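# Load an aluminum blank into the vise, keep the rest tidy

## Task

Put exactly one plain gray aluminum blank flat on the two loose low bars inside the open vise, without toppling those bars. Its long side must be pressed against the fixed jaw (the end block without hoses), and its short end must touch the work stop (the short rod between the jaws). Any finished part must lie flat in the black outfeed tray with its pocket facing up. Every other blank, aluminum or brass, must finish entirely on the infeed plate (the one with short pins), not stacked on another blank and not sitting on the pins. Each blank must end either in its starting orientation or flipped over.

## Robot and tools

Robot: two Franka FR3 arms, left_arm and right_arm, each with a Robotiq 140 gripper and a wrist camera. Calibrated bases in the scene frame: left_arm at (+0.008, +0.343, +0.030) m, right_arm at (+0.048, -0.439, +0.030) m. Both are nearly unrotated, with +z up. The left gripper's fingers can fold. A part is squeezed properly only in the quarter of each pad nearest the fingertip. Nearer the palm, narrow parts may slip or drop. Pressing the fingertips onto a surface also makes them fold quietly, and the next grip can then fail. The right gripper's fingers are rigid.

Frames: the scene frame has its origin at table height, midway between the arms, with +x out over the table, +y toward left_arm and +z up. Fixed cameras and the table use this frame. Each arm reports its end_effector_position (metres, the point between the closed pads) and end_effector_quat_wxyz in its own base frame. The gripper's fingers point along its +z axis and open along its y axis. The fingertips reach about 33 mm past that point when nearly closed and 9 mm when fully open.

Row layout, shared by execute_actions and move: one flat list of 20 numbers, each in [-1, 1], covering both arms even if only one moves. The first 10 are left_arm and the next 10 are right_arm. Each block of 10 holds:
1. Seven joint numbers in this order: elbow, waist, upper arm roll, shoulder, wrist pitch, forearm roll, wrist roll.
2. Gripper position.
3. Gripper force_limit.
4. Gripper speed.

The joint numbers are offsets, not poses. They count from the Joint targets as they stand when the action or move begins, not from the previous row, so sending the same offset again moves the arm further. Scale: 1.0 equals 1.632 rad for elbow, waist, upper arm roll and shoulder, 3.472 rad for forearm roll, 2.955 rad for wrist pitch, and 4.439 rad for wrist roll. Sending 0 for all seven re-commands the current targets.

Stated joint ranges (rad):
- waist ±2.901
- shoulder ±1.836
- upper arm roll ±2.901
- elbow -3.077 to -0.117
- forearm roll ±2.876
- wrist pitch 0.440 to 4.622
- wrist roll ±3.051

An action asking more than 0.018 rad beyond a range is refused for both arms. Do not command within 0.05 rad of a range end, because passing it is a torque fault.

Gripper numbers are absolute commands. position: +1 is fully open (140 mm), about -0.8 is where the pads meet, and -1 closes until something blocks the fingers. force_limit: from -1 (about 14 N on a narrow part) to +1 (about 58 N). speed: from -1 (about 30 mm/s) to +1 (about 250 mm/s); a fast close grips much harder. Both force_limit and speed start at +1. To leave a gripper unchanged, resend its previous three numbers.

execute_actions(actions, cameras): actions is a list of actions. Each action is a table of up to 15 rows, one row per 1/30 s control step. A table shorter than 15 rows repeats its last row. An empty list just reports the state. cameras picks the images returned: omitted or ["all"] gives all, [] gives none.

move(target, speed, blend, blocking, cameras): target is one row or a list of up to 15 rows. All offsets in every row count from the same starting Joint targets. The arms follow interpolated joint paths with no obstacle avoidance. speed is the top joint speed in rad/s, from 0.01 to 5.26 (default 0.5), given as one value or one per target. blend is in rad and rounds corners between targets. blocking=false returns after about 0.5 s while the motion continues. The result adds a move: line reading done, off_target, moving, held or fault, possibly with limits=held.

Other tools:
- wait(seconds): 0 to 10 s; the arms hold their last command.
- stop(): brakes a running move.
- zoom_image(camera, region [x0,y0,x1,y1]): camera is cam_high, cam_left_wrist or cam_right_wrist; the region is in pixels, at most 504x504, of a 896x504 image.
- clear_fault(arm): clears a reported torque or force fault.
- read_manual(section): licence texts only.
- finished_scene(scene): scene is 1 or 2; this is irreversible.

Result lines:
- Joint positions, Joint velocities and Joint targets are listed per arm in the joint order above, in rad and rad/s. Joint targets are the base for your next offsets.
- Joint torques and External joint torques: an outside push toward larger angles lowers the reading.
- Flange force is in gripper axes, includes a held load, and is noisy.
- object_status: 0 moving, 1 blocked while opening, 2 blocked while closing (a grip), 3 reached the command or pads met.
- position_measured is in counts: 3 is open, 139 is about 60 mm, 230 is pads met.
- Other lines: "joint sent to its limit", "joint command not followed" (clearance check) and MOTOR HOT.

Faults and hazards: a torque fault, or a force fault at 40 N of net outside force including a held part's weight, stops that arm until clear_fault. Per-joint torque limits are 35/35/32/30 N m for the big joints and 12 N m for the wrist joints. Exceeding joint speed also faults. Sustained load or straining can overheat a motor and brake the arm for 30 to 60 s.

Avoid the following:
- dropping or releasing parts while they move
- slamming or pressing hard
- squeezing a part that still rests on something
- fast swings with a load
- any contact between the two arms or grippers
- knocking over the vise bars
- letting anything leave the table

Thinking time also advances the simulation.

Each tool is called after ">>>" as name(argument=value, ...) on one line, values as JSON.

## Session

I'll start by reading the current robot state and camera images.

>>> execute_actions(actions=[])

Scene clock: 0.00 s.
left_arm: end_effector_position=(+0.1773, -0.2225, +0.2984) position_measured=3 object_status=3 end_effector_quat_wxyz=(-0.304, -0.357, +0.865, -0.182) | right_arm: end_effector_position=(+0.4602, +0.5841, +0.3235) position_measured=3 object_status=3 end_effector_quat_wxyz=(-0.361, +0.915, -0.176, -0.039)
Joint names: [elbow, waist, upper arm roll, shoulder, wrist pitch, forearm roll, wrist roll]
Joint positions: left_arm=[-2.711 -0.571 0.324 -0.837 1.675 -0.458 0.514] | right_arm=[-1.901 0.775 0.008 0.132 2.481 0.795 -0.941]
Joint velocities: within noise
Joint torques (N m): no reading
External joint torques (N m): no reading
Flange force (N): no reading
Joint targets: left_arm=[-2.711 -0.571 0.324 -0.837 1.675 -0.458 0.514] | right_arm=[-1.901 0.775 0.008 0.132 2.481 0.795 -0.941]
Tool commands: left_gripper/position=+1.0 left_gripper/force_limit=+1.0 left_gripper/speed=+1.0 right_gripper/position=+1.0 right_gripper/force_limit=+1.0 right_gripper/speed=+1.0

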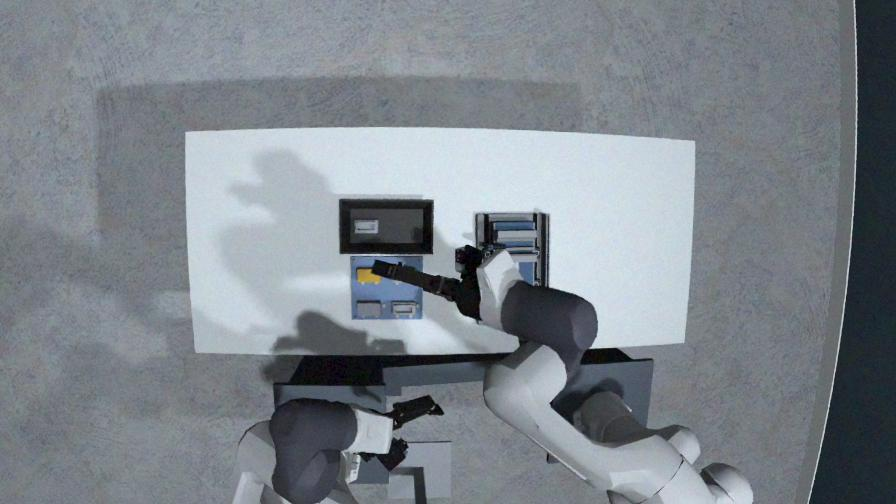

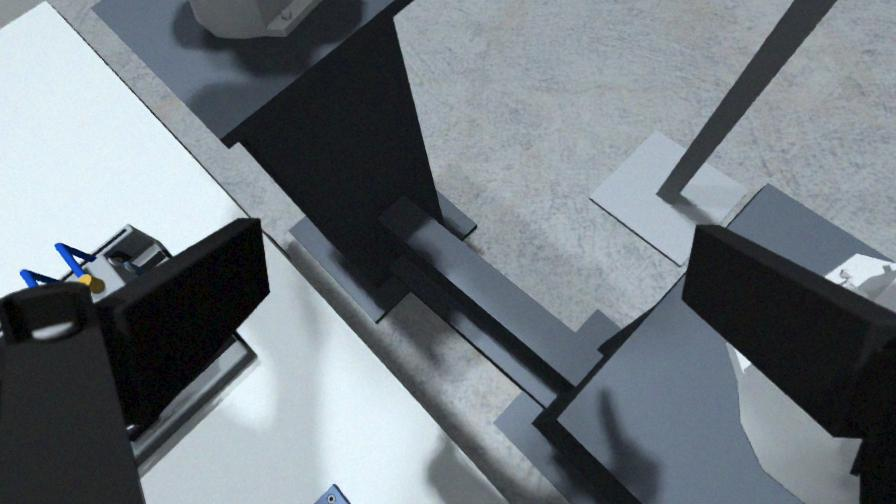

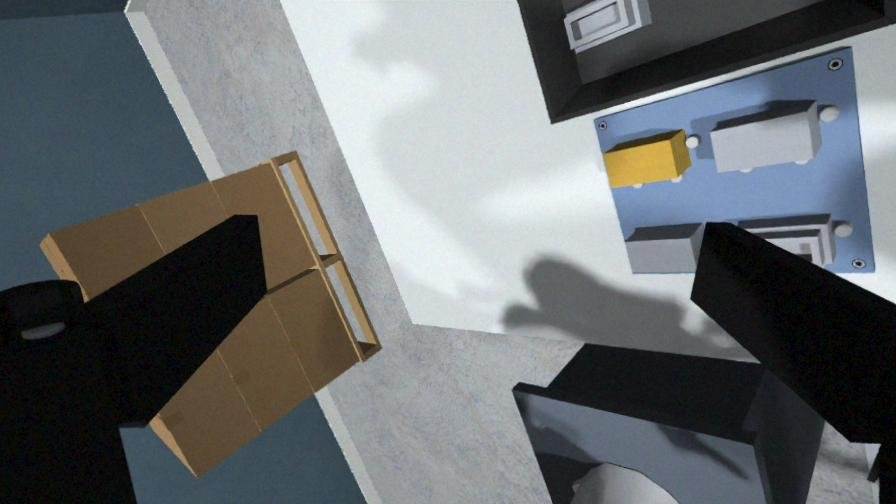

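>>> zoom_image(camera="cam_high", region=[320, 180, 570, 340])

>>> zoom_image(camera="cam_right_wrist", region=[500, 0, 896, 300])

>>> zoom_image(camera="cam_left_wrist", region=[0, 180, 400, 504])

Scaled by 2.016 from the camera's 896x504 image, which has a finer 1280x720 frame.

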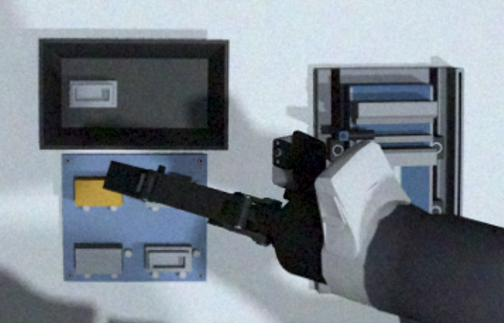

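Scaled by 1.273 from the camera's 896x504 image, which has a finer 1280x720 frame.

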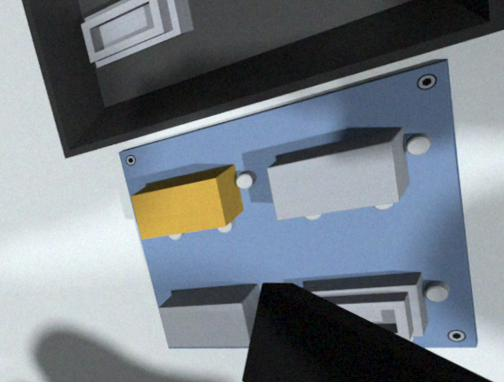

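Scaled by 1.260 from the camera's 896x504 image, which has a finer 1280x720 frame.

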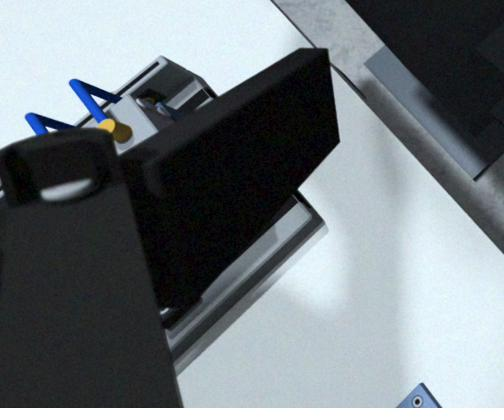

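>>> move(target=[[0,0,0,0,0,0,0,1,1,1, 0.3795,-0.2055,-0.0049,0.0808,-0.3165,-0.229,-0.0428,1,1,1],[0.8903,0.1811,-0.1985,0.6847,-0.0462,0.1319,-0.5317,1,1,1, 0.3795,-0.2055,-0.0049,0.0808,-0.3165,-0.229,-0.0428,1,1,1]], speed=[0.8,1.0])

Scene clock: 81.47 s.
left_arm: end_effector_position=(+0.6119, -0.1743, +0.3907) position_measured=3 object_status=3 end_effector_quat_wxyz=(+0.002, +1.000, -0.003, +0.001) | right_arm: end_effector_position=(+0.5730, +0.2687, +0.3912) position_measured=3 object_status=3 end_effector_quat_wxyz=(-0.002, +1.000, -0.003, +0.002)
Joint names: [elbow, waist, upper arm roll, shoulder, wrist pitch, forearm roll, wrist roll]
Joint positions: left_arm=[-1.259 -0.277 0.001 0.279 1.54 -0.004 -1.841] | right_arm=[-1.283 0.439 -0.002 0.262 1.55 0.003 -1.128]
Joint velocities: within noise
Joint torques (N m): left_arm=[24.23 0.75 0.54 -40.67 2.57 1.28 -0.21] | right_arm=[25.58 -0.31 1.27 -39.86 2.41 0.53 -0.23]
External joint torques (N m): left_arm=[0.36 0.97 0.41 0.4 -0.06 0.4 -0.21] | right_arm=[1.56 -0.16 1.15 0.93 -0.25 -0.3 -0.23]
Flange force (N): left_arm=[4.0 0.2 -2.1] | right_arm=[12.0 -5.9 -7.9]
Joint targets: left_arm=[-1.258 -0.275 0.000 0.280 1.538 0.000 -1.846] | right_arm=[-1.281 0.439 0.000 0.263 1.546 0.000 -1.131]
move: done
camera_calibration:
cam_left_wrist: T_world_to_cam=[[-0.0063887, -0.999966, 0.00513333, -0.165464], [-0.941315, 0.00774623, 0.337441, 0.453536], [-0.33747, -0.00267627, -0.941333, 0.71667], [0, 0, 0, 1]] pos_world=[0.667717, -0.167053, 0.522432]
cam_right_wrist: T_world_to_cam=[[0.0112332, -0.999869, -0.011637, 0.276224], [-0.939105, -0.0145462, 0.343322, 0.411784], [-0.343447, 0.00707173, -0.939146, 0.697843], [0, 0, 0, 1]] pos_world=[0.623278, 0.277243, 0.517215]

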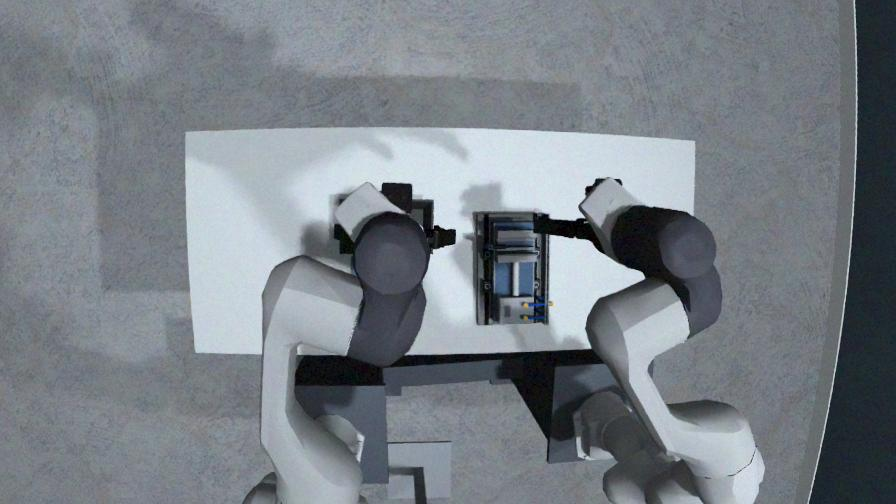

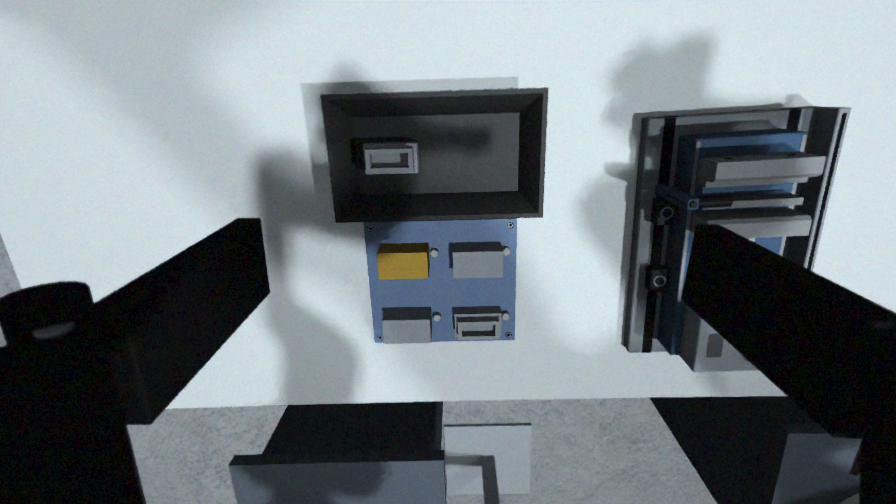

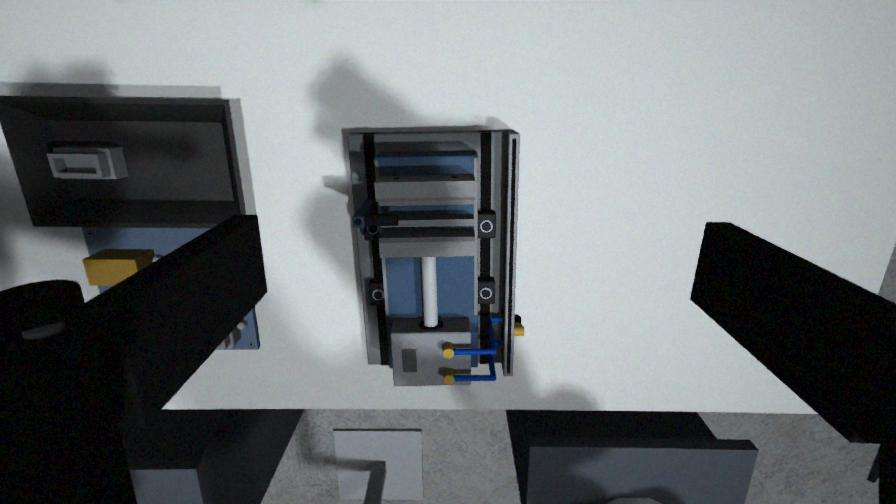

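>>> zoom_image(camera="cam_right_wrist", region=[330, 110, 540, 270])

>>> zoom_image(camera="cam_left_wrist", region=[310, 80, 560, 350])

>>> zoom_image(camera="cam_left_wrist", region=[610, 90, 870, 260])

Scaled by 2.400 from the camera's 896x504 image, which has a finer 1280x720 frame.

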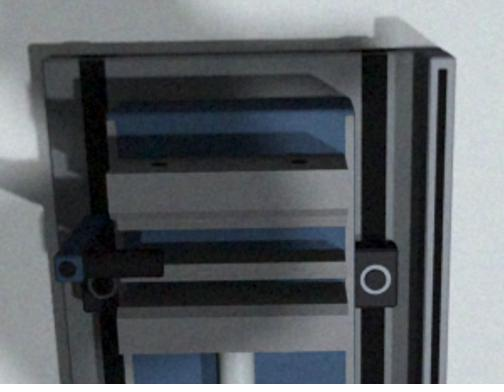

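Scaled by 1.867 from the camera's 896x504 image, which has a finer 1280x720 frame.

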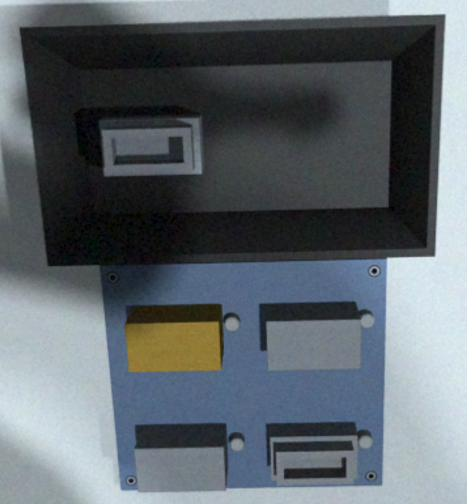

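Scaled by 1.938 from the camera's 896x504 image, which has a finer 1280x720 frame.

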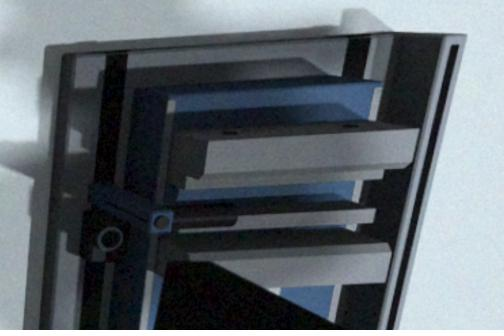

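>>> move(target=[-0.6045,-0.0305,0,-0.1923,0.2276,0,-0.0112,1,1,1,-0.2246,0.0862,0,0.0524,0.1523,0,0.0315,1,1,1], speed=0.8)

Scene clock: 175.80 s.
left_arm: end_effector_position=(+0.4897, -0.1644, +0.1692) position_measured=3 object_status=3 end_effector_quat_wxyz=(+0.001, +1.000, +0.000, -0.002) | right_arm: end_effector_position=(+0.5488, +0.3593, +0.1990) position_measured=3 object_status=3 end_effector_quat_wxyz=(+0.001, +1.000, +0.001, -0.003)
Joint names: [elbow, waist, upper arm roll, shoulder, wrist pitch, forearm roll, wrist roll]
Joint positions: left_arm=[-2.243 -0.323 0.001 -0.032 2.208 -0.004 -1.892] | right_arm=[-1.646 0.579 0 0.35 1.991 0.003 -0.996]
Joint velocities: left_arm=[0 -0.001 -0.001 -0.001 0.003 -0.001 -0.002] | right_arm=[-0.001 0 0 -0.001 0.001 -0.002 0.007]
Joint torques (N m): left_arm=[23.01 0.07 0.44 -30.46 2.93 1.02 -0.24] | right_arm=[25.85 -0.25 1.14 -43.99 2.83 0.46 0.1]
External joint torques (N m): left_arm=[-0.19 0.27 0.67 -0.48 0.33 0.31 -0.24] | right_arm=[1.12 -0.46 0.65 0.31 0.2 -0.29 0.1]
Flange force (N): left_arm=[-1.9 -1.1 0.4] | right_arm=[5.1 -3.3 -1.1]
Joint targets: left_arm=[-2.244 -0.325 0.000 -0.034 2.211 0.000 -1.896] | right_arm=[-1.648 0.580 0.000 0.349 1.996 0.000 -0.991]
move: done
camera_calibration:
cam_left_wrist: T_world_to_cam=[[0.0000012406, -0.999996, 0.00276287, -0.157864], [-0.939509, 0.000945184, 0.342523, 0.41032], [-0.342524, -0.00259617, -0.939505, 0.469208], [0, 0, 0, 1]] pos_world=[0.546215, -0.157033, 0.300716]
cam_right_wrist: T_world_to_cam=[[0.019542, -0.999788, -0.00652639, 0.359197], [-0.935729, -0.0205884, 0.352118, 0.454992], [-0.352177, -0.000774139, -0.935933, 0.515319], [0, 0, 0, 1]] pos_world=[0.600214, 0.368887, 0.324438]

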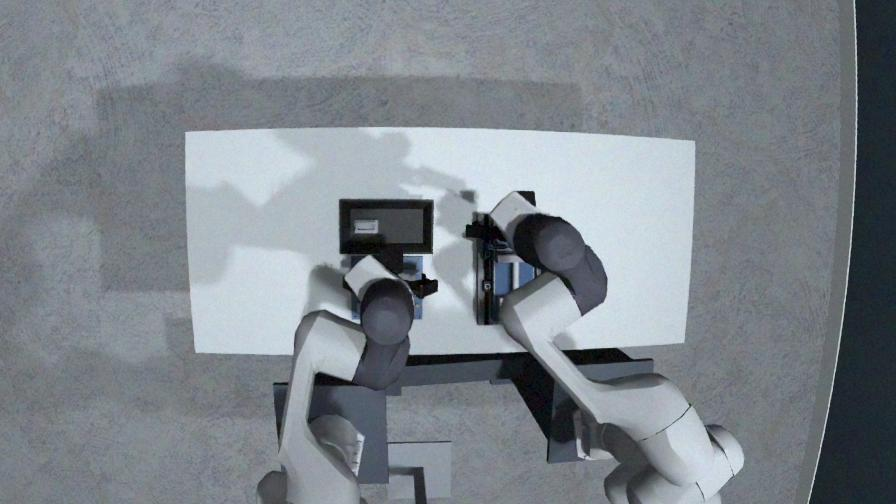

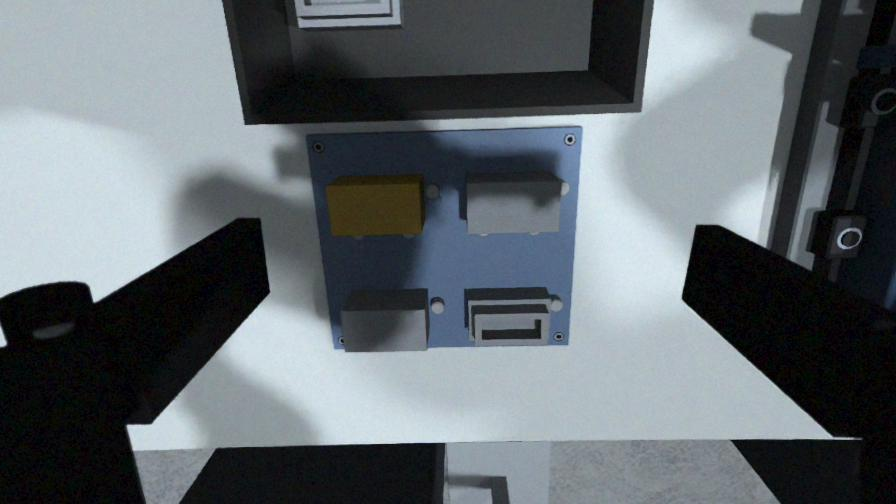

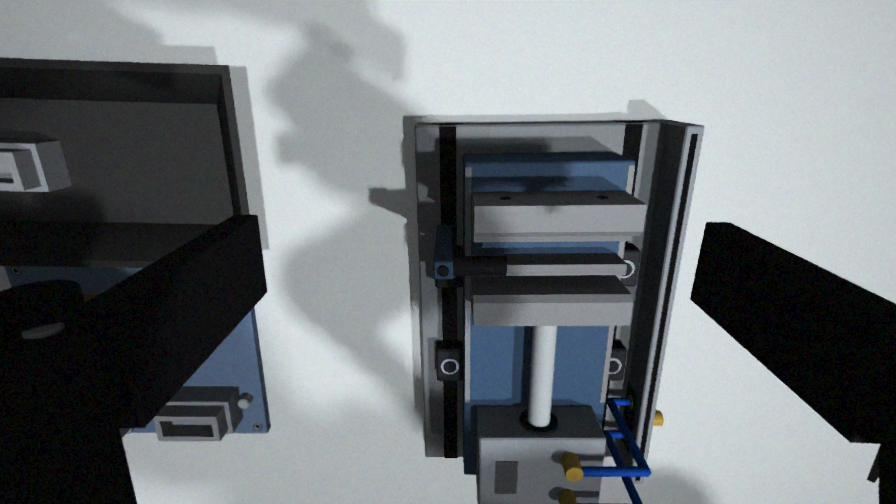

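>>> zoom_image(camera="cam_right_wrist", region=[400, 110, 710, 340])

>>> zoom_image(camera="cam_left_wrist", region=[300, 120, 600, 360])

Scaled by 1.626 from the camera's 896x504 image, which has a finer 1280x720 frame.

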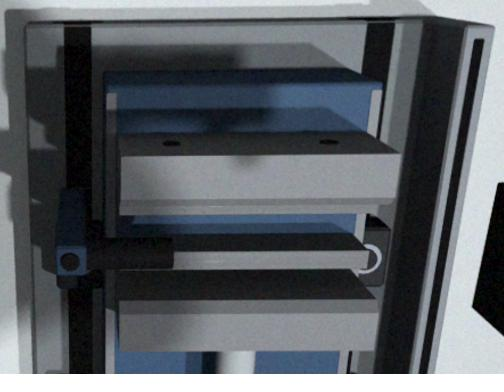

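Scaled by 1.680 from the camera's 896x504 image, which has a finer 1280x720 frame.

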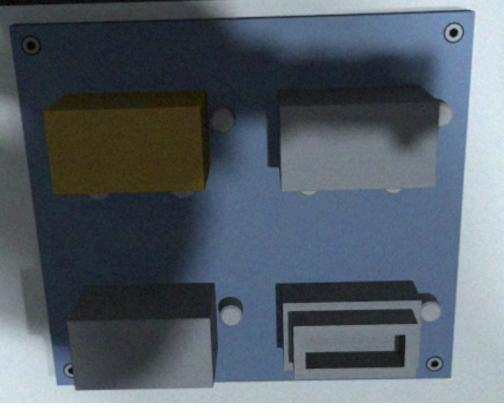

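>>> move(target=[-0.0354,0.0758,0,-0.0297,0.0028,0,0.0279,1,1,1,-0.1434,-0.0938,0,-0.1004,0.0237,0,-0.0345,1,1,1], speed=0.5, cameras=["cam_left_wrist","cam_right_wrist"])

>>> zoom_image(camera="cam_right_wrist", region=[210, 110, 520, 340])

>>> zoom_image(camera="cam_left_wrist", region=[360, 120, 690, 360])

Scene clock: 187.93 s.
left_arm: end_effector_position=(+0.4890, -0.1009, +0.1689) position_measured=3 object_status=3 end_effector_quat_wxyz=(+0.001, +1.000, +0.003, -0.002) | right_arm: end_effector_position=(+0.5490, +0.2492, +0.1990) position_measured=3 object_status=3 end_effector_quat_wxyz=(+0.000, +1.000, -0.004, -0.003)
Joint names: [elbow, waist, upper arm roll, shoulder, wrist pitch, forearm roll, wrist roll]
Joint positions: left_arm=[-2.301 -0.203 0.001 -0.08 2.217 -0.004 -1.777] | right_arm=[-1.88 0.427 -0.002 0.186 2.062 0.003 -1.139]
Joint velocities: left_arm=[0 -0.001 0 0.001 0 0 0.004] | right_arm=[0.001 0 0.001 -0.001 0 0.001 -0.005]
Joint torques (N m): left_arm=[22.94 0.87 0.64 -28.79 2.95 0.99 0.1] | right_arm=[25.47 -0.4 1.25 -38.67 2.84 0.47 -0.27]
External joint torques (N m): left_arm=[-0.23 0.93 0.78 -0.54 0.34 0.28 0.1] | right_arm=[1.38 -0.35 1.13 -0.36 0.26 -0.26 -0.27]
Flange force (N): left_arm=[-2.0 -2.4 0.4] | right_arm=[3.9 -1.8 -1.8]
Joint targets: left_arm=[-2.302 -0.201 0.000 -0.082 2.219 0.000 -1.772] | right_arm=[-1.882 0.427 0.000 0.185 2.066 0.000 -1.144]
move: done
camera_calibration:
cam_left_wrist: T_world_to_cam=[[0.00510214, -0.999982, 0.00304518, -0.0969183], [-0.939396, -0.00374907, 0.342814, 0.409125], [-0.342796, -0.00460971, -0.939398, 0.468784], [0, 0, 0, 1]] pos_world=[0.545523, -0.0932217, 0.300416]
cam_right_wrist: T_world_to_cam=[[0.00943519, -0.999931, -0.00706746, 0.254926], [-0.935983, -0.0113187, 0.351863, 0.450805], [-0.351918, 0.00329513, -0.936025, 0.514256], [0, 0, 0, 1]] pos_world=[0.600517, 0.258316, 0.324537]
Images, in order (width x height): cam_left_wrist 896x504, cam_right_wrist 896x504.

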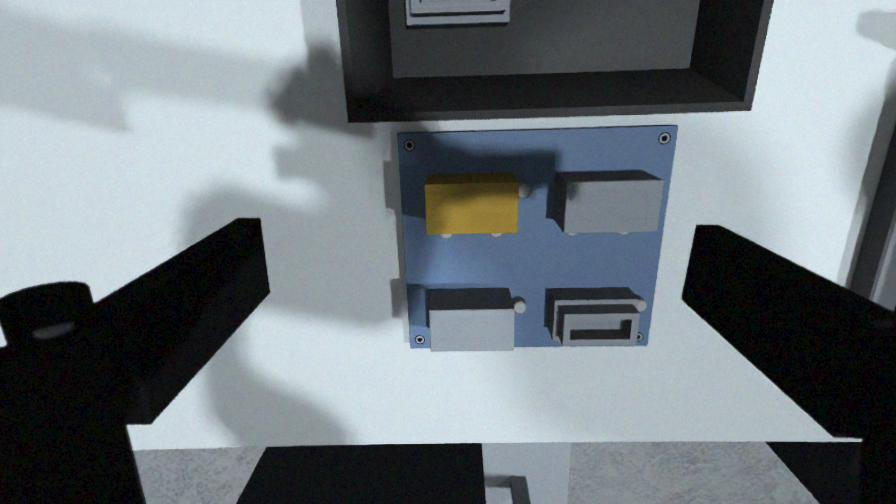

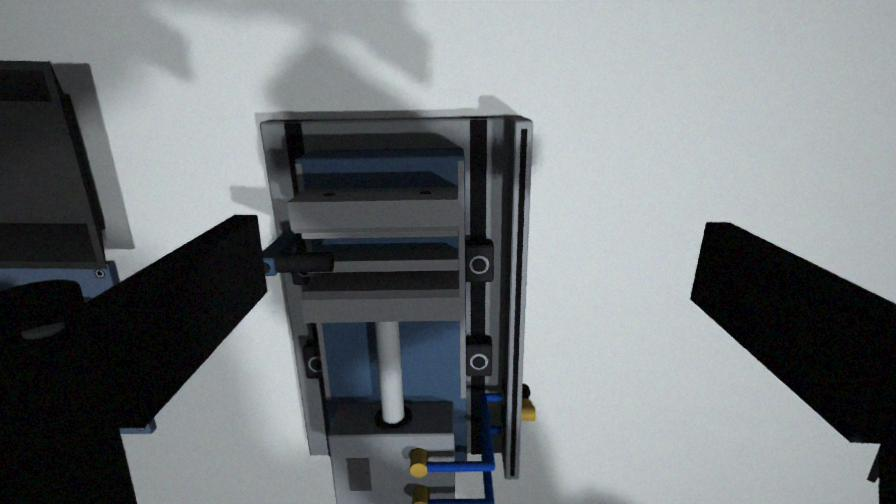

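Scaled by 1.626 from the camera's 896x504 image, which has a finer 1280x720 frame.

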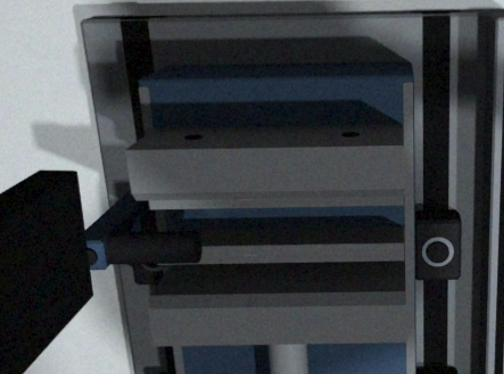

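Scaled by 1.527 from the camera's 896x504 image, which has a finer 1280x720 frame.

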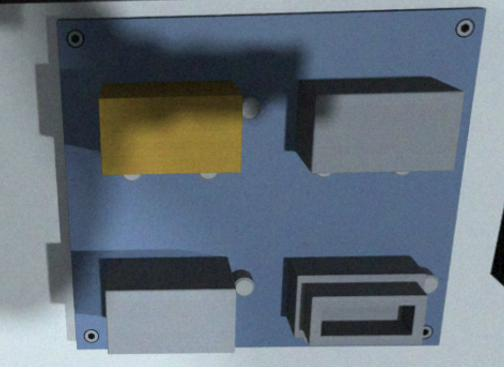

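>>> zoom_image(camera="cam_right_wrist", region=[270, 180, 490, 310])

Scaled by 2.291 from the camera's 896x504 image, which has a finer 1280x720 frame.

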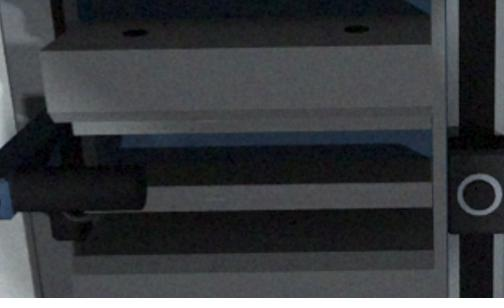

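>>> move(target=[-0.1667,-0.17935,0,-0.06955,0.05399,0,0.28054,-0.05,-1,0,0,0,0,0,0,0,0,1,1,1], speed=0.7, cameras=["cam_left_wrist"])

>>> zoom_image(camera="cam_left_wrist", region=[250, 150, 700, 504])

Scene clock: 345.00 s.
left_arm: end_effector_position=(+0.3805, -0.2047, +0.1194) position_measured=135 object_status=3 end_effector_quat_wxyz=(+0.002, +0.722, -0.692, -0.001) | right_arm: end_effector_position=(+0.5490, +0.2493, +0.1990) position_measured=3 object_status=3 end_effector_quat_wxyz=(+0.000, +1.000, -0.003, -0.003)
Joint names: [elbow, waist, upper arm roll, shoulder, wrist pitch, forearm roll, wrist roll]
Joint positions: left_arm=[-2.573 -0.492 0 -0.194 2.376 -0.004 -0.531] | right_arm=[-1.881 0.427 -0.002 0.186 2.062 0.003 -1.141]
Joint velocities: left_arm=[0 0 0.001 0 0 0 0.006] | right_arm=[within noise]
Joint torques (N m): left_arm=[21.4 0.13 0.59 -23.1 2.92 0.81 0.13] | right_arm=[25.66 -0.39 1.16 -38.55 2.78 0.48 -0.21]
External joint torques (N m): left_arm=[-0.09 0.22 0.87 -0.53 0.34 0.28 0.13] | right_arm=[1.39 -0.38 1.01 0 0.16 -0.25 -0.21]
Flange force (N): left_arm=[-2.5 0.7 0.0] | right_arm=[5.0 -2.3 -1.7]
Joint targets: left_arm=[-2.574 -0.494 0.000 -0.196 2.379 0.000 -0.526] | right_arm=[-1.882 0.427 0.000 0.185 2.066 0.000 -1.144]
move: done
camera_calibration:
cam_left_wrist: T_world_to_cam=[[-0.999147, -0.0410305, 0.00471529, 0.378162], [-0.0370237, 0.94042, 0.337994, 0.174355], [-0.0183024, 0.337531, -0.941136, 0.331349], [0, 0, 0, 1]] pos_world=[0.390359, -0.260292, 0.25113]
Images, in order (width x height): cam_left_wrist 896x504.

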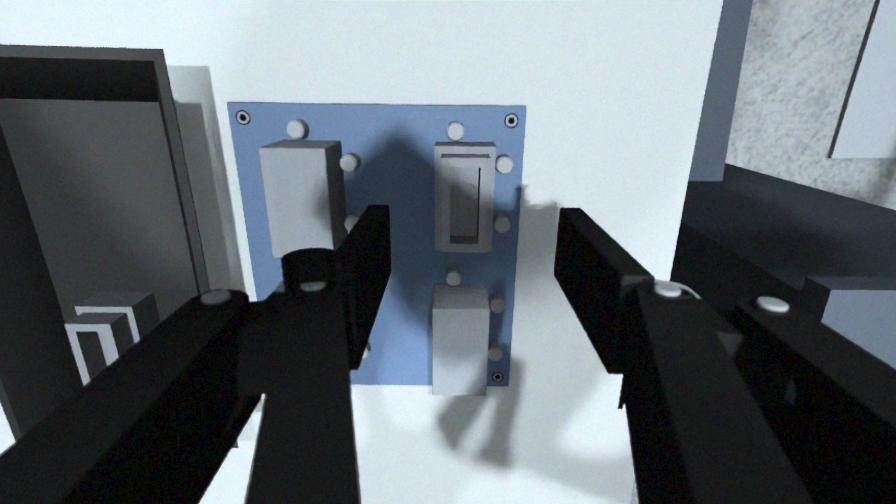

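Scaled by 1.120 from the camera's 896x504 image, which has a finer 1280x720 frame.

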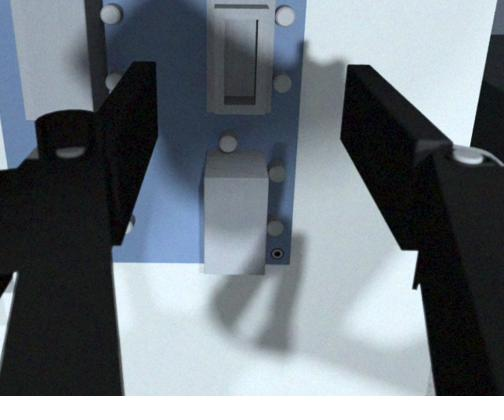

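>>> zoom_image(camera="cam_left_wrist", region=[400, 105, 580, 275])

Scaled by 2.800 from the camera's 896x504 image, which has a finer 1280x720 frame.

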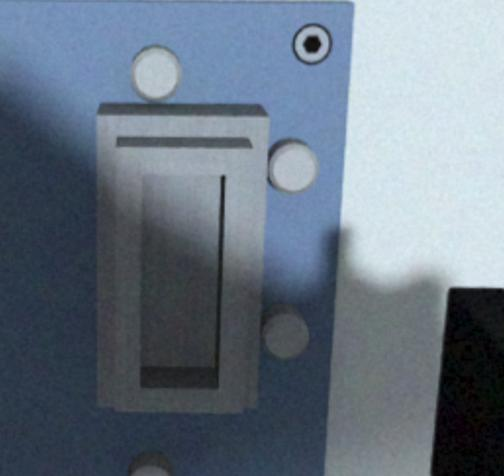

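>>> move(target=[[-0.02525,0.00404,0,0.06674,0.05046,0,0.00149,-0.05,-1,0,0,0,0,0,0,0,0,1,1,1],[-0.03275,0.00404,0,0.12138,0.08479,0,0.00149,-0.05,-1,0,0,0,0,0,0,0,0,1,1,1]], speed=[0.2,0.12], cameras=["cam_left_wrist"])

Scene clock: 369.90 s.
left_arm: end_effector_position=(+0.3804, -0.2026, +0.0365) position_measured=135 object_status=3 end_effector_quat_wxyz=(+0.001, +0.720, -0.694, +0.000) | right_arm: end_effector_position=(+0.5490, +0.2493, +0.1990) position_measured=3 object_status=3 end_effector_quat_wxyz=(+0.000, +1.000, -0.003, -0.003)
Joint names: [elbow, waist, upper arm roll, shoulder, wrist pitch, forearm roll, wrist roll]
Joint positions: left_arm=[-2.627 -0.489 0 0.001 2.626 -0.004 -0.523] | right_arm=[-1.881 0.427 -0.002 0.186 2.062 0.003 -1.141]
Joint velocities: left_arm=[0 -0.001 0.001 -0.001 0.004 0.001 -0.001] | right_arm=[within noise]
Joint torques (N m): left_arm=[18.12 0.9 0.69 -25.59 3.02 0.66 0.12] | right_arm=[25.68 -0.25 1.12 -38.59 2.73 0.49 -0.2]
External joint torques (N m): left_arm=[0 1 0.78 0.44 0.44 0.28 0.12] | right_arm=[1.32 -0.27 0.94 0.08 0.1 -0.25 -0.2]
Flange force (N): left_arm=[-1.6 -1.8 2.5] | right_arm=[5.0 -2.3 -1.7]
Joint targets: left_arm=[-2.628 -0.487 0.000 0.002 2.629 0.000 -0.520] | right_arm=[-1.882 0.427 0.000 0.185 2.066 0.000 -1.144]
move: done
camera_calibration:
cam_left_wrist: T_world_to_cam=[[-0.999322, -0.0366943, 0.00297506, 0.379614], [-0.0335336, 0.94063, 0.337774, 0.199107], [-0.0151928, 0.337445, -0.941223, 0.251386], [0, 0, 0, 1]] pos_world=[0.389853, -0.258185, 0.168228]
Images, in order (width x height): cam_left_wrist 896x504.

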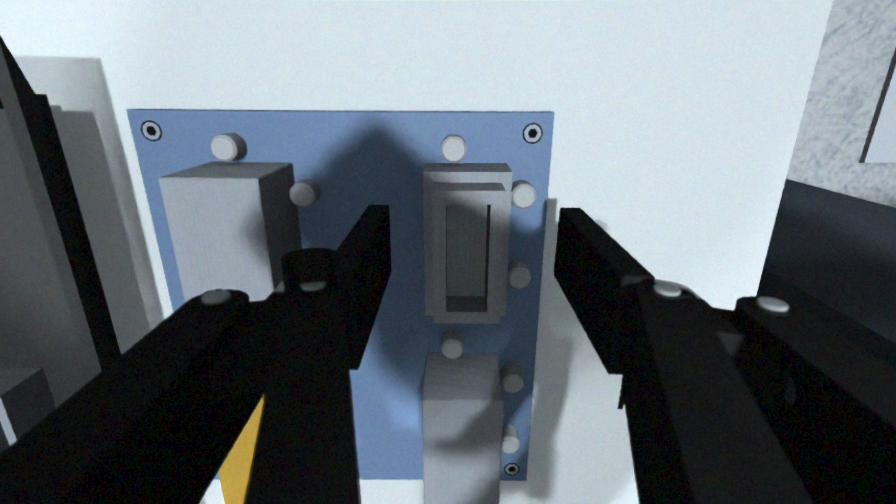

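>>> zoom_image(camera="cam_left_wrist", region=[370, 140, 580, 340])

Scaled by 2.400 from the camera's 896x504 image, which has a finer 1280x720 frame.

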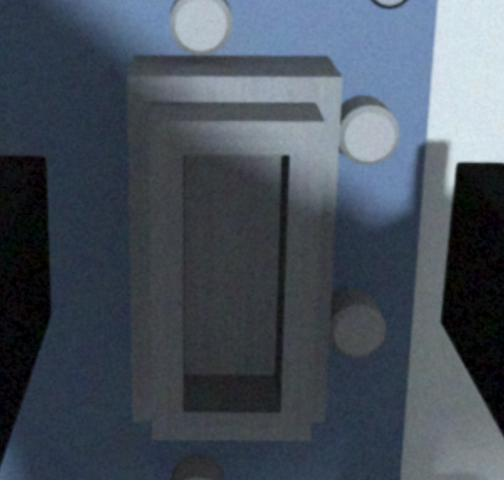

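>>> move(target=[[-0.00028,0,0,0.00425,0.0025,0,0,-0.05,-1,0,0,0,0,0,0,0,0,1,1,1],[-0.00028,0,0,0.00425,0.0025,0,0,-1,-1,-1,0,0,0,0,0,0,0,1,1,1]], speed=[0.1,0.1], cameras=["cam_left_wrist"])

>>> zoom_image(camera="cam_left_wrist", region=[350, 120, 600, 340])

Scene clock: 407.43 s.
left_arm: end_effector_position=(+0.3812, -0.2028, +0.0342) position_measured=192 object_status=0 end_effector_quat_wxyz=(+0.001, +0.720, -0.694, +0.001) | right_arm: end_effector_position=(+0.5490, +0.2493, +0.1990) position_measured=3 object_status=3 end_effector_quat_wxyz=(+0.000, +1.000, -0.003, -0.003)
Joint names: [elbow, waist, upper arm roll, shoulder, wrist pitch, forearm roll, wrist roll]
Joint positions: left_arm=[-2.627 -0.488 0 0.008 2.636 -0.003 -0.523] | right_arm=[-1.881 0.427 -0.002 0.186 2.062 0.003 -1.141]
Joint velocities: within noise
Joint torques (N m): left_arm=[16.92 0.59 0.78 -24.35 2.74 0.62 0.13] | right_arm=[25.82 -0.4 1.11 -38.52 2.76 0.48 -0.21]
External joint torques (N m): left_arm=[-1.14 0.68 0.86 1.86 0.15 0.25 0.13] | right_arm=[1.54 -0.35 0.99 0.07 0.14 -0.25 -0.22]
Flange force (N): left_arm=[-1.5 -1.7 5.8] | right_arm=[5.7 -2.6 -1.9]
Joint targets: left_arm=[-2.628 -0.487 0.000 0.009 2.637 0.000 -0.520] | right_arm=[-1.882 0.427 0.000 0.185 2.066 0.000 -1.144]
move: done
camera_calibration:
cam_left_wrist: T_world_to_cam=[[-0.999317, -0.0369398, 0.00101341, 0.380382], [-0.0344402, 0.940938, 0.336822, 0.200556], [-0.0133957, 0.336557, -0.941568, 0.248484], [0, 0, 0, 1]] pos_world=[0.390358, -0.258288, 0.166027]
Images, in order (width x height): cam_left_wrist 896x504.

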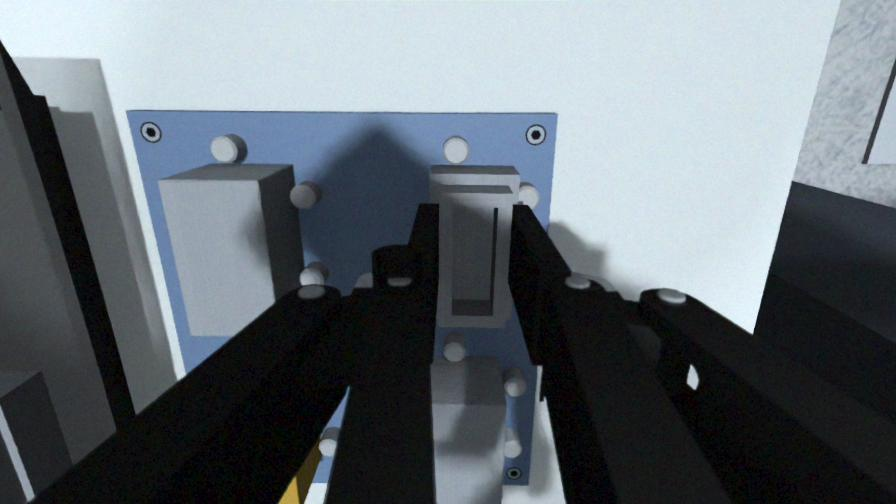

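Scaled by 2.016 from the camera's 896x504 image, which has a finer 1280x720 frame.

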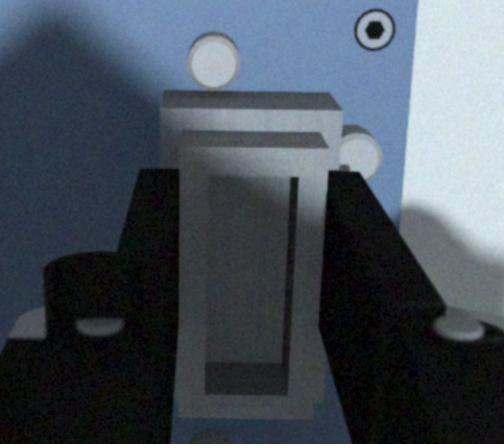

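>>> wait(seconds=0.6, cameras=[])

Scene clock: 409.47 s.
left_arm: end_effector_position=(+0.3812, -0.2028, +0.0342) position_measured=192 object_status=2 end_effector_quat_wxyz=(+0.001, +0.720, -0.694, +0.001) | right_arm: end_effector_position=(+0.5490, +0.2493, +0.1990) position_measured=3 object_status=3 end_effector_quat_wxyz=(+0.000, +1.000, -0.003, -0.003)
Joint names: [elbow, waist, upper arm roll, shoulder, wrist pitch, forearm roll, wrist roll]
Joint positions: left_arm=[-2.627 -0.488 0 0.008 2.636 -0.003 -0.523] | right_arm=[-1.881 0.427 -0.002 0.186 2.062 0.003 -1.141]
Joint velocities: within noise
Joint torques (N m): left_arm=[17.05 0.58 0.78 -24.4 2.77 0.62 0.15] | right_arm=[25.8 -0.41 1.12 -38.49 2.73 0.51 -0.23]
External joint torques (N m): left_arm=[-1.04 0.68 0.87 1.85 0.16 0.24 0.15] | right_arm=[1.48 -0.4 0.95 0.16 0.1 -0.23 -0.23]
Flange force (N): left_arm=[-1.3 -2.0 5.8] | right_arm=[5.9 -2.5 -1.8]
Joint targets: left_arm=[-2.628 -0.487 0.000 0.009 2.637 0.000 -0.520] | right_arm=[-1.882 0.427 0.000 0.185 2.066 0.000 -1.144]
Tool commands: left_gripper/position=-1.0 left_gripper/force_limit=-1.0 left_gripper/speed=-1.0 right_gripper/position=+1.0 right_gripper/force_limit=+1.0 right_gripper/speed=+1.0
wait: 0.60 s; at rest from the start
No camera images: "cameras" was empty.

>>> move(target=[[0.00784,0,0,-0.05887,-0.03685,0,0,-1,-1,-1,0,0,0,0,0,0,0,1,1,1],[0.04331,0,0,-0.15106,-0.10735,0,0,-1,-1,-1,0,0,0,0,0,0,0,1,1,1],[0.45598,0.10281,0,0.17663,-0.15428,0,0.0378,-1,-1,-1,0,0,0,0,0,0,0,1,1,1]], speed=[0.12,0.3,0.5], blend=[0.02,0.05,0], cameras=["cam_left_wrist"])

Scene clock: 425.60 s.
left_arm: end_effector_position=(+0.5888, -0.1962, +0.1388) position_measured=192 object_status=2 end_effector_quat_wxyz=(+0.002, +0.721, -0.693, +0.000) | right_arm: end_effector_position=(+0.5490, +0.2494, +0.1990) position_measured=3 object_status=3 end_effector_quat_wxyz=(+0.000, +1.000, -0.003, -0.003)
Joint names: [elbow, waist, upper arm roll, shoulder, wrist pitch, forearm roll, wrist roll]
Joint positions: left_arm=[-1.886 -0.321 0 0.298 2.182 -0.003 -0.357] | right_arm=[-1.881 0.427 -0.002 0.186 2.062 0.003 -1.141]
Joint velocities: left_arm=[0 0.001 0 0.001 -0.001 -0.001 0.006] | right_arm=[within noise]
Joint torques (N m): left_arm=[24.53 0.56 0.74 -41.37 2.61 0.86 0.18] | right_arm=[25.74 -0.32 1.1 -38.56 2.74 0.5 -0.19]
External joint torques (N m): left_arm=[1.09 0.77 0.66 -0.28 0.02 0.25 0.18] | right_arm=[1.51 -0.25 0.99 -0.01 0.13 -0.23 -0.2]
Flange force (N): left_arm=[-0.1 -4.0 -1.4] | right_arm=[5.4 -2.6 -1.9]
Joint targets: left_arm=[-1.884 -0.319 0.000 0.298 2.181 0.000 -0.352] | right_arm=[-1.882 0.427 0.000 0.185 2.066 0.000 -1.144]
move: done
camera_calibration:
cam_left_wrist: T_world_to_cam=[[-0.999282, -0.0377385, 0.00328639, 0.587541], [-0.0344311, 0.941017, 0.336602, 0.166258], [-0.0157954, 0.336247, -0.941641, 0.348885], [0, 0, 0, 1]] pos_world=[0.598355, -0.25159, 0.270631]
Images, in order (width x height): cam_left_wrist 896x504.

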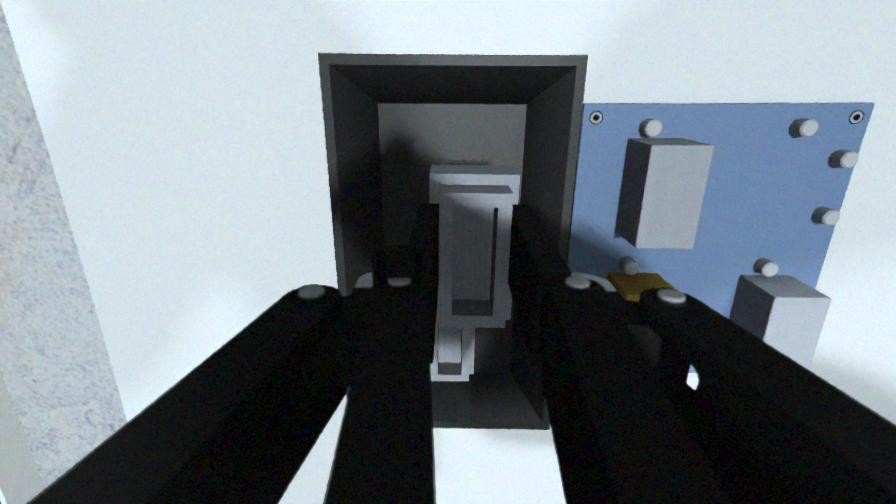

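>>> move(target=[[-0.03285,0,0,0.06987,0.05707,0,0,-1,-1,-1,0,0,0,0,0,0,0,1,1,1],[-0.03607,0,0,0.09086,0.07044,0,0,-1,-1,-1,0,0,0,0,0,0,0,1,1,1]], speed=[0.25,0.08], blend=[0.01,0], cameras=["cam_left_wrist"])

Scene clock: 437.90 s.
left_arm: end_effector_position=(+0.5884, -0.1959, +0.0395) position_measured=192 object_status=2 end_effector_quat_wxyz=(+0.002, +0.720, -0.694, -0.001) | right_arm: end_effector_position=(+0.5490, +0.2494, +0.1990) position_measured=3 object_status=3 end_effector_quat_wxyz=(+0.000, +1.000, -0.003, -0.003)
Joint names: [elbow, waist, upper arm roll, shoulder, wrist pitch, forearm roll, wrist roll]
Joint positions: left_arm=[-1.943 -0.321 0 0.447 2.385 -0.003 -0.355] | right_arm=[-1.881 0.427 -0.002 0.186 2.062 0.002 -1.141]
Joint velocities: left_arm=[0 -0.001 0 0.001 0.004 0 0.001] | right_arm=[within noise]
Joint torques (N m): left_arm=[22.04 0.56 0.85 -44.07 3.16 0.76 0.14] | right_arm=[25.78 -0.25 1.04 -38.53 2.72 0.53 -0.22]
External joint torques (N m): left_arm=[0.52 0.71 0.59 -0.5 0.57 0.24 0.14] | right_arm=[1.5 -0.29 0.85 -0.04 0.1 -0.21 -0.22]
Flange force (N): left_arm=[-1.2 -0.4 0.1] | right_arm=[5.4 -2.4 -2.0]
Joint targets: left_arm=[-1.943 -0.319 0.000 0.446 2.389 0.000 -0.352] | right_arm=[-1.882 0.427 0.000 0.185 2.066 0.000 -1.144]
move: done
camera_calibration:
cam_left_wrist: T_world_to_cam=[[-0.999319, -0.0364625, 0.00560306, 0.587714], [-0.0324272, 0.940642, 0.337849, 0.198012], [-0.0175893, 0.337437, -0.941184, 0.25651], [0, 0, 0, 1]] pos_world=[0.598246, -0.251385, 0.171232]
Images, in order (width x height): cam_left_wrist 896x504.

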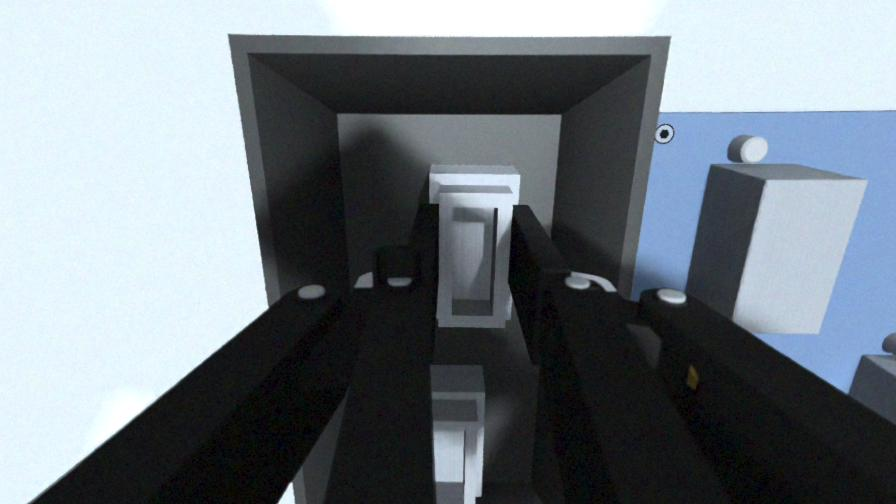

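>>> execute_actions(actions=[[[-0.00049,0,0,0.00314,0.002,0,0,-1,-1,-1,0,0,0,0,0,0,0,1,1,1]],[[-0.00049,0,0,0.00314,0.002,0,0,-1,-1,-1,0,0,0,0,0,0,0,1,1,1]],[[-0.00016,0,0,0.00105,0.00067,0,0,-1,-1,-1,0,0,0,0,0,0,0,1,1,1]],[[-0.00016,0,0,0.00105,0.00067,0,0,-1,-1,-1,0,0,0,0,0,0,0,1,1,1]]], cameras=[])

Scene clock: 445.17 s.
left_arm: end_effector_position=(+0.5907, -0.1966, +0.0376) position_measured=192 object_status=2 end_effector_quat_wxyz=(+0.000, +0.720, -0.694, +0.002) | right_arm: end_effector_position=(+0.5490, +0.2494, +0.1990) position_measured=3 object_status=3 end_effector_quat_wxyz=(+0.000, +1.000, -0.003, -0.003)
Joint names: [elbow, waist, upper arm roll, shoulder, wrist pitch, forearm roll, wrist roll]
Joint positions: left_arm=[-1.943 -0.321 0 0.451 2.398 -0.003 -0.355] | right_arm=[-1.881 0.427 -0.002 0.186 2.062 0.002 -1.141]
Joint velocities: within noise
Joint torques (N m): left_arm=[20 0.5 0.84 -38.4 3.67 0.75 0.15] | right_arm=[25.75 -0.44 1.13 -38.51 2.73 0.52 -0.2]
External joint torques (N m): left_arm=[-1.4 0.57 0.49 5.17 1.07 0.24 0.15] | right_arm=[1.36 -0.36 1.03 0.25 0.09 -0.21 -0.2]
External joint torques at the end of the 1st action: left_arm=[0.09 0.57 0.44 0.54 0.45 0.24 0.11] | right_arm=[1.42 -0.32 0.86 0.19 0.07 -0.23 -0.25]
External joint torques at the end of the 2nd action: left_arm=[-0.66 0.66 0.65 3.3 0.95 0.24 0.13] | right_arm=[1.45 -0.41 0.81 0.1 0.1 -0.23 -0.23]
External joint torques at the end of the 3rd action: left_arm=[-1.06 0.83 0.84 4.15 1.04 0.24 0.15] | right_arm=[1.51 -0.22 0.98 0.01 0.13 -0.23 -0.24]
Flange force (N): left_arm=[0.8 -5.4 11.5] | right_arm=[5.6 -2.6 -1.6]
Flange force at the end of the 1st action (N): left_arm=[-0.6 -1.3 1.8] | right_arm=[5.7 -2.5 -1.8]
Flange force at the end of the 2nd action (N): left_arm=[0.2 -4.1 7.8] | right_arm=[5.6 -2.3 -1.8]
Flange force at the end of the 3rd action (N): left_arm=[0.0 -4.5 9.6] | right_arm=[5.5 -2.6 -1.9]
Joint targets: left_arm=[-1.945 -0.319 0.000 0.460 2.405 0.000 -0.352] | right_arm=[-1.882 0.427 0.000 0.185 2.066 0.000 -1.144]
Step readings (joint positions of left_arm | right_arm; steps 1 to 15: 1st action; 16 to 30: 2nd action; 31 to 45: 3rd action; 46 to 60: 4th action):
0: [-1.943 -0.321 0.000 0.447 2.386 -0.003 -0.355] | [-1.881 0.427 -0.002 0.186 2.062 0.002 -1.141]
1: [-1.943 -0.321 0.000 0.447 2.386 -0.003 -0.355] | [-1.881 0.427 -0.002 0.186 2.062 0.002 -1.141]
2: [-1.943 -0.321 0.000 0.447 2.388 -0.003 -0.355] | [-1.881 0.427 -0.002 0.186 2.062 0.002 -1.141]
4: [-1.943 -0.321 0.000 0.449 2.389 -0.003 -0.355] | [-1.881 0.427 -0.002 0.186 2.062 0.002 -1.141]
8: [-1.943 -0.321 0.000 0.450 2.390 -0.003 -0.355] | [-1.881 0.427 -0.002 0.186 2.062 0.002 -1.141]
15: [-1.943 -0.321 0.000 0.450 2.391 -0.003 -0.355] | [-1.881 0.427 -0.002 0.186 2.062 0.002 -1.141]
16: [-1.943 -0.321 0.000 0.450 2.391 -0.003 -0.355] | [-1.881 0.427 -0.002 0.186 2.062 0.002 -1.141]
17: [-1.943 -0.321 0.000 0.450 2.392 -0.003 -0.355] | [-1.881 0.427 -0.002 0.186 2.062 0.002 -1.141]
19: [-1.943 -0.321 0.000 0.450 2.393 -0.003 -0.355] | [-1.881 0.427 -0.002 0.186 2.062 0.002 -1.141]
23: [-1.943 -0.321 0.000 0.451 2.394 -0.003 -0.355] | [-1.881 0.427 -0.002 0.186 2.062 0.002 -1.141]
30: [-1.943 -0.321 0.000 0.451 2.394 -0.003 -0.355] | [-1.881 0.427 -0.002 0.186 2.062 0.002 -1.141]
31: [-1.943 -0.321 0.000 0.451 2.394 -0.003 -0.355] | [-1.881 0.427 -0.002 0.186 2.062 0.002 -1.141]
32: [-1.943 -0.321 0.000 0.451 2.395 -0.003 -0.355] | [-1.881 0.427 -0.002 0.186 2.062 0.002 -1.141]
34: [-1.943 -0.321 0.000 0.451 2.395 -0.003 -0.355] | [-1.881 0.427 -0.002 0.186 2.062 0.002 -1.141]
38: [-1.943 -0.321 0.000 0.451 2.396 -0.003 -0.355] | [-1.881 0.427 -0.002 0.186 2.062 0.002 -1.141]
45: [-1.943 -0.321 0.000 0.451 2.396 -0.003 -0.355] | [-1.881 0.427 -0.002 0.186 2.062 0.002 -1.141]
46: [-1.943 -0.321 0.000 0.451 2.396 -0.003 -0.355] | [-1.881 0.427 -0.002 0.186 2.062 0.002 -1.141]
47: [-1.943 -0.321 0.000 0.451 2.396 -0.003 -0.355] | [-1.881 0.427 -0.002 0.186 2.062 0.002 -1.141]
49: [-1.943 -0.321 0.000 0.451 2.397 -0.003 -0.355] | [-1.881 0.427 -0.002 0.186 2.062 0.002 -1.141]
53: [-1.943 -0.321 0.000 0.451 2.397 -0.003 -0.355] | [-1.881 0.427 -0.002 0.186 2.062 0.002 -1.141]
60: [-1.943 -0.321 0.000 0.451 2.398 -0.003 -0.355] | [-1.881 0.427 -0.002 0.186 2.062 0.002 -1.141]
No camera images: "cameras" was empty.


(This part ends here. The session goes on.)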